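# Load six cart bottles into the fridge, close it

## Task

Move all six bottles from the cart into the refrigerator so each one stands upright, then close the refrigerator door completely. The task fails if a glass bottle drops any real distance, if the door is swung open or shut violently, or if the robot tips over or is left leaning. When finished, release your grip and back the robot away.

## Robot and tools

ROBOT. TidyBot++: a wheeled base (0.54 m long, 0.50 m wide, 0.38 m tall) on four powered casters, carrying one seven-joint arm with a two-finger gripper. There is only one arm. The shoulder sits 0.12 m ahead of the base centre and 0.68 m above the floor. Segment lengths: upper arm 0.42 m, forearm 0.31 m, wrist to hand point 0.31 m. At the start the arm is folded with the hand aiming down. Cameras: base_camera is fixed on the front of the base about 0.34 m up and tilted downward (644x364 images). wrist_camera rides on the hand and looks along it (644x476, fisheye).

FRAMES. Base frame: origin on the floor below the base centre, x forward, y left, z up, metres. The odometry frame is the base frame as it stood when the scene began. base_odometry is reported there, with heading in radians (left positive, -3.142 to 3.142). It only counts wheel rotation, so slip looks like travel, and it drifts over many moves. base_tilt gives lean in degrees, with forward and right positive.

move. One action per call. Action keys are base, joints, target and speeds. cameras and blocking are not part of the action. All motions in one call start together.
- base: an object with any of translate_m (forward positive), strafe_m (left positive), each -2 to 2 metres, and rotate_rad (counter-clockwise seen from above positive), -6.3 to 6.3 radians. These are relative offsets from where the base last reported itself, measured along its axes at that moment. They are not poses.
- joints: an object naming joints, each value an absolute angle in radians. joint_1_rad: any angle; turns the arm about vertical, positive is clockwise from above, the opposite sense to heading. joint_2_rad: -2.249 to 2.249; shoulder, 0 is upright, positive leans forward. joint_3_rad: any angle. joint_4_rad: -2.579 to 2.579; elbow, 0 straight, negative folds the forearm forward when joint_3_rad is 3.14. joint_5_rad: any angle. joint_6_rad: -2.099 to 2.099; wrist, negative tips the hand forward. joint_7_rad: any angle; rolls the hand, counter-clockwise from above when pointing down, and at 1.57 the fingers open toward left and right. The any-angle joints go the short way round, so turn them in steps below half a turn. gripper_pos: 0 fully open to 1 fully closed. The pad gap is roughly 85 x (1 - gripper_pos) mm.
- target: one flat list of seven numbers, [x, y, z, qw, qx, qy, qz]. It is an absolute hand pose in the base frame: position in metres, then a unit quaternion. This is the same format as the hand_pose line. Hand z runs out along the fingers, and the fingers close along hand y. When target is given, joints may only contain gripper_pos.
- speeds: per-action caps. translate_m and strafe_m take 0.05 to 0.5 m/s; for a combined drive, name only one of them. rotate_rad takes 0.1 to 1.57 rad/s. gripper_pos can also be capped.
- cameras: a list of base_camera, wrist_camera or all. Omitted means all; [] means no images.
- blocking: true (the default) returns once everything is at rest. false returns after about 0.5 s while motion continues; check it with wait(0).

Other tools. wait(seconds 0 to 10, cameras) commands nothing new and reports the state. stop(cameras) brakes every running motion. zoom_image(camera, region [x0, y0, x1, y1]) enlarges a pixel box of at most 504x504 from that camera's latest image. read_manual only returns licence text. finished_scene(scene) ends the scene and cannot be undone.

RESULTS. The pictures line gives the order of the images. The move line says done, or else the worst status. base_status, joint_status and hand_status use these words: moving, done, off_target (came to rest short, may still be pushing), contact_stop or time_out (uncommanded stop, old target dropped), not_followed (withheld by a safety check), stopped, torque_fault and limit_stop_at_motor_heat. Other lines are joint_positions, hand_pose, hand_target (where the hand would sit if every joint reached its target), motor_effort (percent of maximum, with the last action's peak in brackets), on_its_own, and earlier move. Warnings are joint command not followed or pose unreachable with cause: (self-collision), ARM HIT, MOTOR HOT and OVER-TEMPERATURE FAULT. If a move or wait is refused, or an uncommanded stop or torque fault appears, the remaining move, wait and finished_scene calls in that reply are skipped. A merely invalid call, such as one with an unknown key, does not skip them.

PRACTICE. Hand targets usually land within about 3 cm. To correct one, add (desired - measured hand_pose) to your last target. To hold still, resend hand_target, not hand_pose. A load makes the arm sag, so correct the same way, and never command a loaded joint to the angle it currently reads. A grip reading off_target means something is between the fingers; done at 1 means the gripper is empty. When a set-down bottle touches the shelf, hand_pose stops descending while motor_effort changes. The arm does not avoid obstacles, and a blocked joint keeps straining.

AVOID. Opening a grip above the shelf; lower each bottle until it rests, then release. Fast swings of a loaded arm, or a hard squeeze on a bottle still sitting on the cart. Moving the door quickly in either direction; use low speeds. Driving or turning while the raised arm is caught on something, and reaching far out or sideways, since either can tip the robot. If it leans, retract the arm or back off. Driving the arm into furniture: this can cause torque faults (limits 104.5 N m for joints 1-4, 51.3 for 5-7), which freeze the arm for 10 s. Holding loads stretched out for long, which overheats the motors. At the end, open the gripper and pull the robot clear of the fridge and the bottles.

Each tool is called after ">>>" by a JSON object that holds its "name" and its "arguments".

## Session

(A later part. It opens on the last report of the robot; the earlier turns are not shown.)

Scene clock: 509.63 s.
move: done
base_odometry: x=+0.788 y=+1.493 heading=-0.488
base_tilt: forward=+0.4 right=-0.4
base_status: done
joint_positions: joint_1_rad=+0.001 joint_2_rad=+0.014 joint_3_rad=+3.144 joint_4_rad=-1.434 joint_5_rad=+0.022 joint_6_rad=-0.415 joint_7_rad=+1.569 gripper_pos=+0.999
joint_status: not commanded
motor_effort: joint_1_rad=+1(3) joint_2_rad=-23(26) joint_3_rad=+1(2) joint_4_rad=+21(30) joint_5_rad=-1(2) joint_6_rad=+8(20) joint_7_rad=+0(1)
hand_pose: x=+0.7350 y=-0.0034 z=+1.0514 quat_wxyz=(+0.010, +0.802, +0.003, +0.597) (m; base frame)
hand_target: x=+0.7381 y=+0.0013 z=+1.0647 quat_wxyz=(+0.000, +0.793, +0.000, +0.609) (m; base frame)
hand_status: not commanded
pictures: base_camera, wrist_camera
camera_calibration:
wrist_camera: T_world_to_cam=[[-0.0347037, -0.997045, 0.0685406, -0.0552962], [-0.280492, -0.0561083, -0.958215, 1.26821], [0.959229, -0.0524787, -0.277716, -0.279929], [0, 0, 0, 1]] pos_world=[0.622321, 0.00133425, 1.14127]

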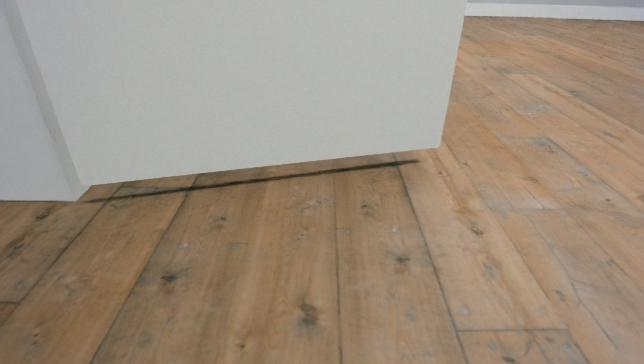

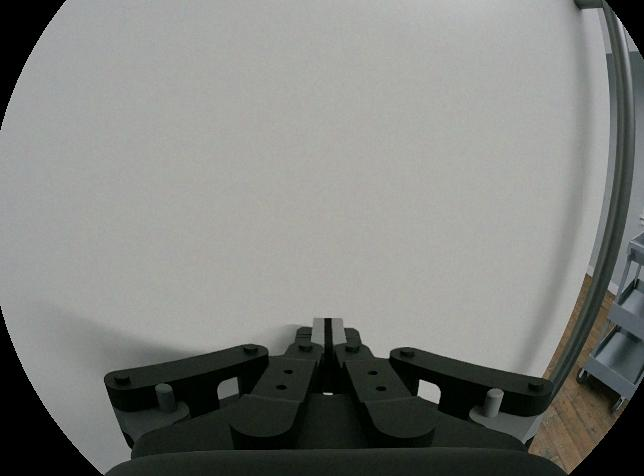

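>>> {"name": "move", "arguments": {"base": {"translate_m":0.11,"strafe_m":-0.177,"rotate_rad":0.262}, "speeds": {"translate_m":0.12,"rotate_rad":0.14}}}

>>> {"name": "move", "arguments": {"base": {"translate_m":0.13,"strafe_m":-0.18,"rotate_rad":0.262}, "speeds": {"translate_m":0.12,"rotate_rad":0.14}}}

Scene clock: 514.77 s.
move: done
base_odometry: x=+0.802 y=+1.285 heading=-0.227
base_tilt: forward=+0.4 right=-0.4
base_status: done
joint_positions: joint_1_rad=+0.001 joint_2_rad=+0.010 joint_3_rad=+3.143 joint_4_rad=-1.433 joint_5_rad=+0.022 joint_6_rad=-0.415 joint_7_rad=+1.569 gripper_pos=+0.999
joint_status: not commanded
motor_effort: joint_1_rad=+0(3) joint_2_rad=-23(24) joint_3_rad=+1(3) joint_4_rad=+21(26) joint_5_rad=+0(1) joint_6_rad=+8(15) joint_7_rad=+0(1)
hand_pose: x=+0.7335 y=-0.0028 z=+1.0545 quat_wxyz=(+0.010, +0.801, +0.004, +0.599) (m; base frame)
hand_target: x=+0.7381 y=+0.0013 z=+1.0647 quat_wxyz=(+0.000, +0.793, +0.000, +0.609) (m; base frame)
hand_status: not commanded
pictures: base_camera, wrist_camera
camera_calibration:
wrist_camera: T_world_to_cam=[[-0.0341705, -0.997075, 0.0683602, -0.0552162], [-0.275468, -0.0563543, -0.959657, 1.26859], [0.960703, -0.051623, -0.272737, -0.283977], [0, 0, 0, 1]] pos_world=[0.620388, 0.0017762, 1.14374]

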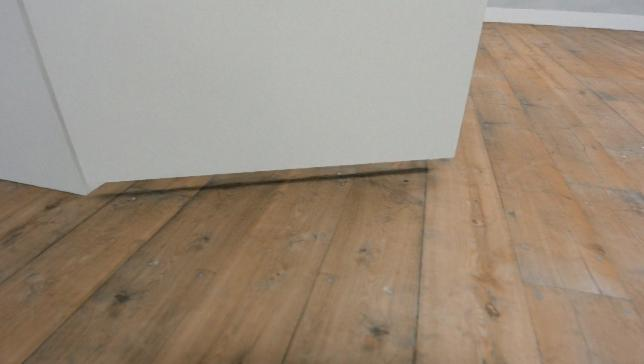

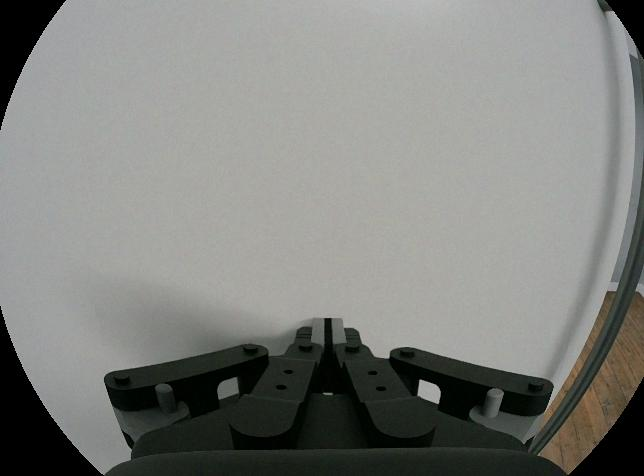

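Scene clock: 517.20 s.
move: done
base_odometry: x=+0.888 y=+1.080 heading=+0.036
base_tilt: forward=+0.4 right=-0.4
base_status: done
joint_positions: joint_1_rad=+0.003 joint_2_rad=+0.009 joint_3_rad=+3.146 joint_4_rad=-1.435 joint_5_rad=+0.022 joint_6_rad=-0.415 joint_7_rad=+1.569 gripper_pos=+0.999
joint_status: not commanded
motor_effort: joint_1_rad=+0(5) joint_2_rad=-23(24) joint_3_rad=+1(4) joint_4_rad=+22(26) joint_5_rad=-1(2) joint_6_rad=+8(15) joint_7_rad=+0(1)
hand_pose: x=+0.7332 y=-0.0059 z=+1.0536 quat_wxyz=(+0.011, +0.801, +0.002, +0.598) (m; base frame)
hand_target: x=+0.7381 y=+0.0013 z=+1.0647 quat_wxyz=(+0.000, +0.793, +0.000, +0.609) (m; base frame)
hand_status: not commanded
pictures: base_camera, wrist_camera
camera_calibration:
wrist_camera: T_world_to_cam=[[-0.0390455, -0.996891, 0.0684425, -0.0547233], [-0.277305, -0.054994, -0.959207, 1.26835], [0.959988, -0.0564321, -0.274296, -0.281978], [0, 0, 0, 1]] pos_world=[0.620278, -0.000714174, 1.14301]

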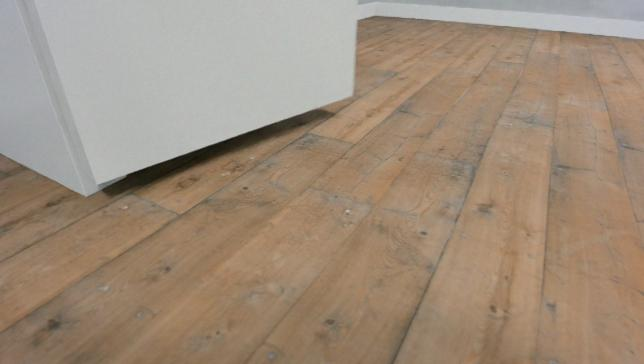

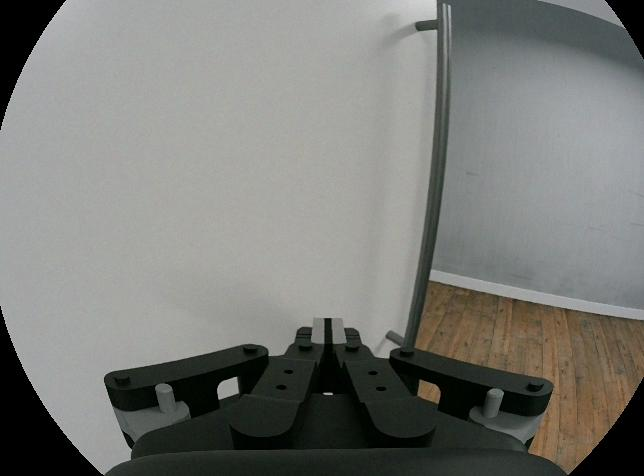

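>>> {"name": "wait", "arguments": {"seconds": 0.3}}

Scene clock: 518.63 s.
base_odometry: x=+0.888 y=+1.080 heading=+0.036
base_tilt: forward=+0.4 right=-0.4
base_status: done
joint_positions: joint_1_rad=+0.003 joint_2_rad=+0.009 joint_3_rad=+3.146 joint_4_rad=-1.435 joint_5_rad=+0.022 joint_6_rad=-0.415 joint_7_rad=+1.569 gripper_pos=+0.999
joint_status: not commanded
motor_effort: joint_1_rad=+1(5) joint_2_rad=-23(24) joint_3_rad=+1(4) joint_4_rad=+21(26) joint_5_rad=+0(2) joint_6_rad=+8(15) joint_7_rad=+0(1)
hand_pose: x=+0.7332 y=-0.0059 z=+1.0536 quat_wxyz=(+0.011, +0.801, +0.002, +0.598) (m; base frame)
hand_target: x=+0.7381 y=+0.0013 z=+1.0647 quat_wxyz=(+0.000, +0.793, +0.000, +0.609) (m; base frame)
hand_status: not commanded
wait: 0.30 s; at rest from the start
pictures: base_camera, wrist_camera
camera_calibration:
wrist_camera: T_world_to_cam=[[-0.0390455, -0.996891, 0.0684425, -0.0547233], [-0.277305, -0.054994, -0.959207, 1.26835], [0.959988, -0.0564321, -0.274296, -0.281978], [0, 0, 0, 1]] pos_world=[0.620278, -0.000714174, 1.14301]

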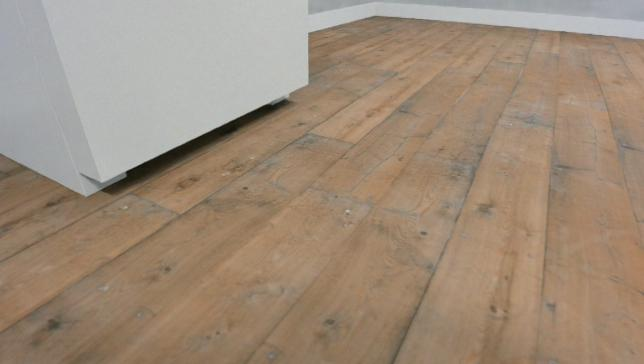

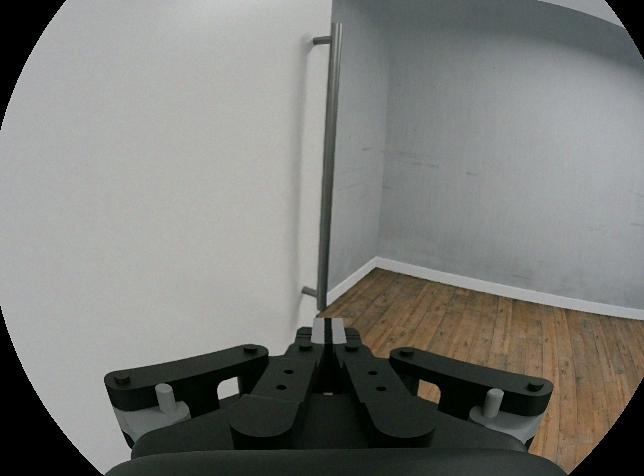

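>>> {"name": "move", "arguments": {"base": {"translate_m":0.38,"strafe_m":-0.72}, "cameras": ["wrist_camera"]}}

>>> {"name": "move", "arguments": {"base": {"rotate_rad":1.047}}}

Scene clock: 525.27 s.
move: done
base_odometry: x=+1.294 y=+0.374 heading=+0.036
base_tilt: forward=+0.4 right=-0.4
base_status: done
joint_positions: joint_1_rad=+0.002 joint_2_rad=+0.012 joint_3_rad=+3.144 joint_4_rad=-1.435 joint_5_rad=+0.022 joint_6_rad=-0.415 joint_7_rad=+1.569 gripper_pos=+0.999
joint_status: not commanded
motor_effort: joint_1_rad=+0(2) joint_2_rad=-23(24) joint_3_rad=+1(3) joint_4_rad=+22(22) joint_5_rad=+0(1) joint_6_rad=+8(9) joint_7_rad=+0(1)
hand_pose: x=+0.7342 y=-0.0045 z=+1.0519 quat_wxyz=(+0.010, +0.802, +0.003, +0.597) (m; base frame)
hand_target: x=+0.7381 y=+0.0013 z=+1.0647 quat_wxyz=(+0.000, +0.793, +0.000, +0.609) (m; base frame)
hand_status: not commanded
pictures: wrist_camera
camera_calibration:
wrist_camera: T_world_to_cam=[[-0.0365126, -0.996982, 0.0685161, -0.0550754], [-0.279824, -0.0556192, -0.958439, 1.26812], [0.959357, -0.0541675, -0.276948, -0.28008], [0, 0, 0, 1]] pos_world=[0.621536, 0.000451531, 1.14162]

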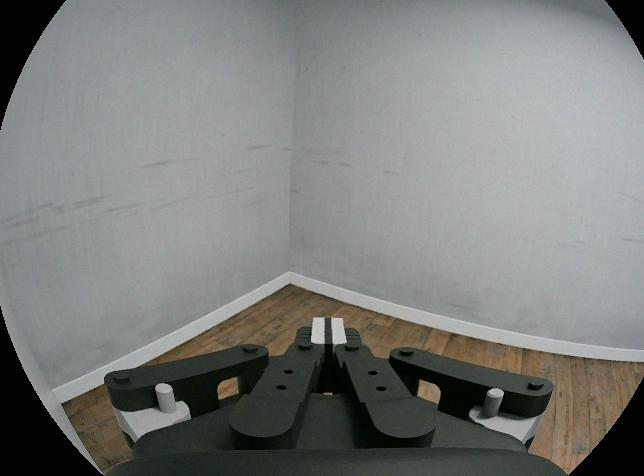

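Scene clock: 527.23 s.
move: done
base_odometry: x=+1.294 y=+0.374 heading=+1.083
base_tilt: forward=+0.4 right=-0.4
base_status: done
joint_positions: joint_1_rad=-0.002 joint_2_rad=+0.016 joint_3_rad=+3.136 joint_4_rad=-1.435 joint_5_rad=+0.022 joint_6_rad=-0.415 joint_7_rad=+1.569 gripper_pos=+0.999
joint_status: not commanded
motor_effort: joint_1_rad=+0(4) joint_2_rad=-23(25) joint_3_rad=+1(4) joint_4_rad=+21(22) joint_5_rad=+0(1) joint_6_rad=+8(9) joint_7_rad=+0(1)
hand_pose: x=+0.7356 y=+0.0033 z=+1.0495 quat_wxyz=(+0.007, +0.803, +0.008, +0.595) (m; base frame)
hand_target: x=+0.7381 y=+0.0013 z=+1.0647 quat_wxyz=(+0.000, +0.793, +0.000, +0.609) (m; base frame)
hand_status: not commanded
pictures: base_camera, wrist_camera
camera_calibration:
wrist_camera: T_world_to_cam=[[-0.0236189, -0.99737, 0.0685185, -0.0566143], [-0.282785, -0.0590733, -0.957362, 1.26771], [0.958892, -0.0419878, -0.280646, -0.277412], [0, 0, 0, 1]] pos_world=[0.623162, 0.00677465, 1.13969]

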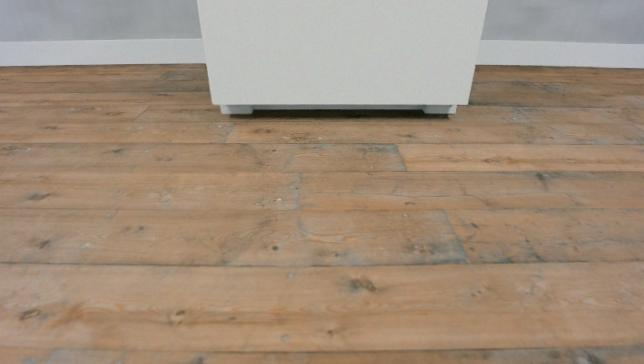

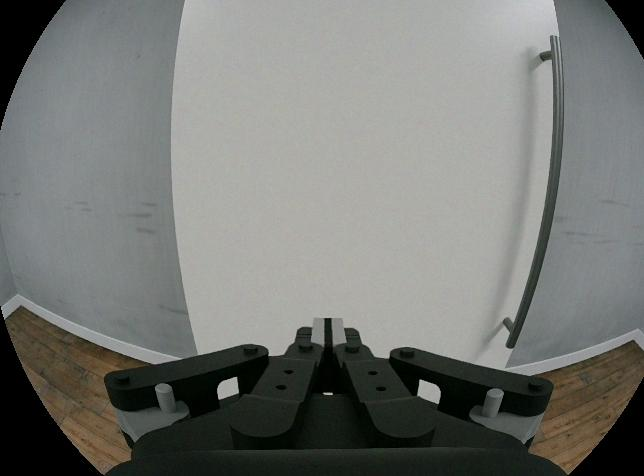

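>>> {"name": "move", "arguments": {"base": {"translate_m":0.25,"strafe_m":-0.05}, "speeds": {"translate_m":0.2}}}

>>> {"name": "move", "arguments": {"base": {"translate_m":0.12}, "speeds": {"translate_m":0.08}}}

Scene clock: 531.50 s.
move: done
base_odometry: x=+1.455 y=+0.571 heading=+1.084
base_tilt: forward=+0.4 right=-0.4
base_status: done
joint_positions: joint_1_rad=-0.002 joint_2_rad=+0.023 joint_3_rad=+3.136 joint_4_rad=-1.435 joint_5_rad=+0.022 joint_6_rad=-0.415 joint_7_rad=+1.569 gripper_pos=+0.999
joint_status: not commanded
motor_effort: joint_1_rad=+0(1) joint_2_rad=-24(27) joint_3_rad=+1(2) joint_4_rad=+22(23) joint_5_rad=+0(1) joint_6_rad=+8(9) joint_7_rad=+0(1)
hand_pose: x=+0.7382 y=+0.0033 z=+1.0453 quat_wxyz=(+0.007, +0.805, +0.008, +0.593) (m; base frame)
hand_target: x=+0.7381 y=+0.0013 z=+1.0647 quat_wxyz=(+0.000, +0.793, +0.000, +0.609) (m; base frame)
hand_status: not commanded
pictures: base_camera, wrist_camera
camera_calibration:
wrist_camera: T_world_to_cam=[[-0.0231532, -0.997369, 0.0686892, -0.0567797], [-0.289278, -0.0590847, -0.95542, 1.26722], [0.956965, -0.0419913, -0.287149, -0.27294], [0, 0, 0, 1]] pos_world=[0.626457, 0.00678161, 1.13625]

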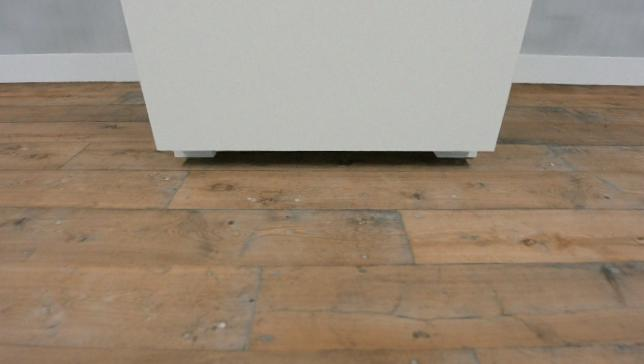

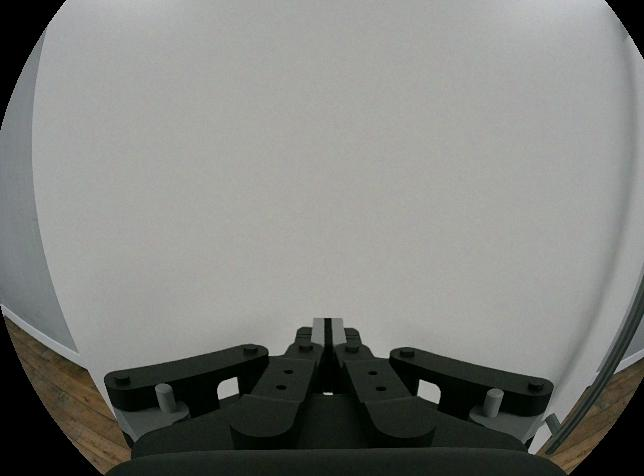

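Scene clock: 533.47 s.
move: done
base_odometry: x=+1.511 y=+0.677 heading=+1.084
base_tilt: forward=+0.3 right=-0.4
base_status: done
joint_positions: joint_1_rad=-0.002 joint_2_rad=-0.116 joint_3_rad=+3.134 joint_4_rad=-1.507 joint_5_rad=+0.022 joint_6_rad=-0.533 joint_7_rad=+1.569 gripper_pos=+0.999
joint_status: not commanded
motor_effort: joint_1_rad=+3(4) joint_2_rad=+7(25) joint_3_rad=+5(5) joint_4_rad=+36(39) joint_5_rad=+2(2) joint_6_rad=+32(36) joint_7_rad=+0(1)
hand_pose: x=+0.6716 y=+0.0035 z=+1.0485 quat_wxyz=(+0.007, +0.820, +0.008, +0.572) (m; base frame)
hand_target: x=+0.7381 y=+0.0013 z=+1.0647 quat_wxyz=(+0.000, +0.793, +0.000, +0.609) (m; base frame)
hand_status: not commanded
pictures: base_camera, wrist_camera
camera_calibration:
wrist_camera: T_world_to_cam=[[-0.0203247, -0.997281, 0.0708283, -0.0625232], [-0.337325, -0.0598488, -0.939484, 1.26658], [0.941169, -0.0429869, -0.335192, -0.147221], [0, 0, 0, 1]] pos_world=[0.564539, 0.00712156, 1.14501]

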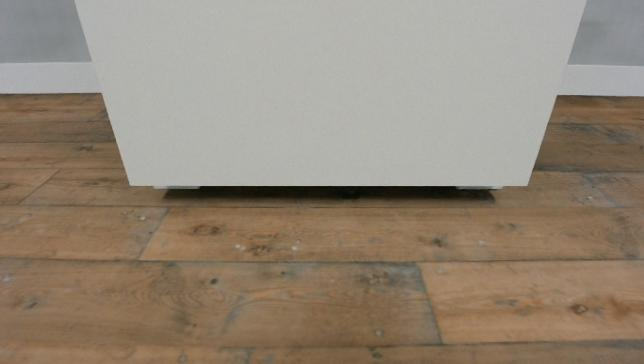

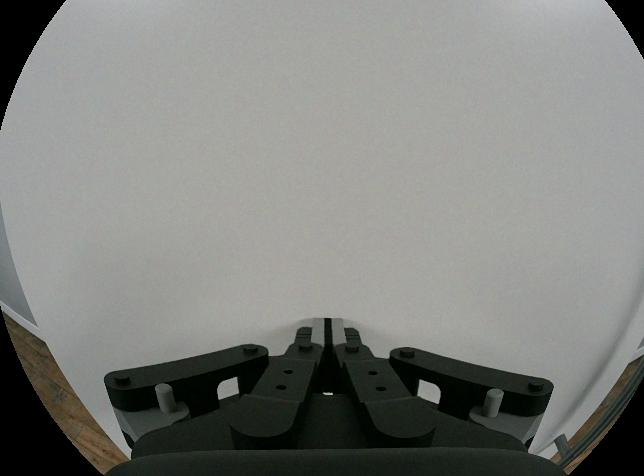

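Solid. Back off.

>>> {"name": "move", "arguments": {"base": {"translate_m":-0.5}, "speeds": {"translate_m":0.3}}}

Scene clock: 536.97 s.
move: done
base_odometry: x=+1.277 y=+0.235 heading=+1.084
base_tilt: forward=+0.4 right=-0.3
base_status: done
joint_positions: joint_1_rad=-0.002 joint_2_rad=+0.022 joint_3_rad=+3.137 joint_4_rad=-1.431 joint_5_rad=+0.022 joint_6_rad=-0.396 joint_7_rad=+1.569 gripper_pos=+0.999
joint_status: not commanded
motor_effort: joint_1_rad=+0(2) joint_2_rad=-23(28) joint_3_rad=+1(4) joint_4_rad=+21(34) joint_5_rad=-1(1) joint_6_rad=+9(31) joint_7_rad=+0(1)
hand_pose: x=+0.7398 y=+0.0030 z=+1.0540 quat_wxyz=(+0.007, +0.798, +0.007, +0.602) (m; base frame)
hand_target: x=+0.7381 y=+0.0013 z=+1.0647 quat_wxyz=(+0.000, +0.793, +0.000, +0.609) (m; base frame)
hand_status: not commanded
pictures: base_camera, wrist_camera
camera_calibration:
wrist_camera: T_world_to_cam=[[-0.0250791, -0.997369, 0.0680094, -0.0554968], [-0.266442, -0.0589012, -0.962049, 1.26603], [0.963525, -0.0422479, -0.264264, -0.300961], [0, 0, 0, 1]] pos_world=[0.625916, 0.00650508, 1.14223]

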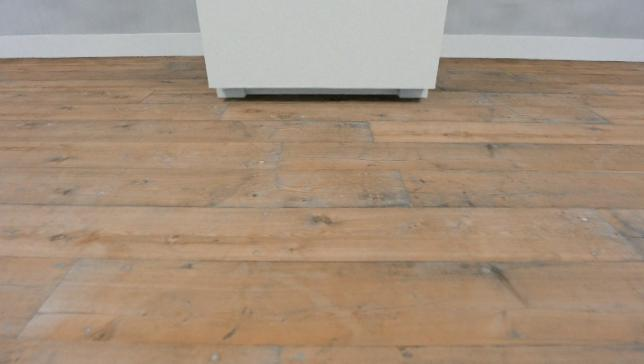

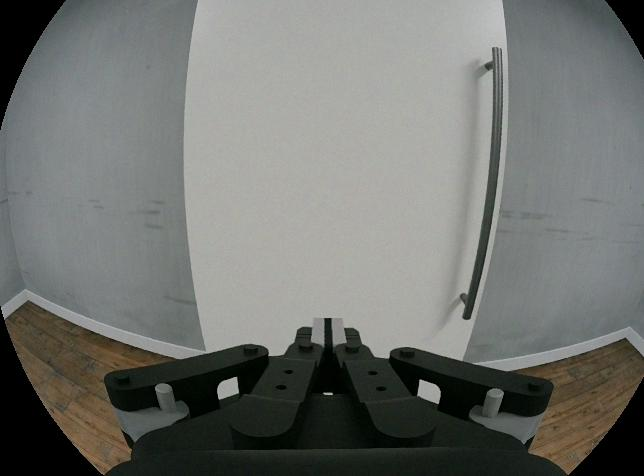

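>>> {"name": "finished_scene", "arguments": {"scene": 2}}

The scene is finished: the task was done.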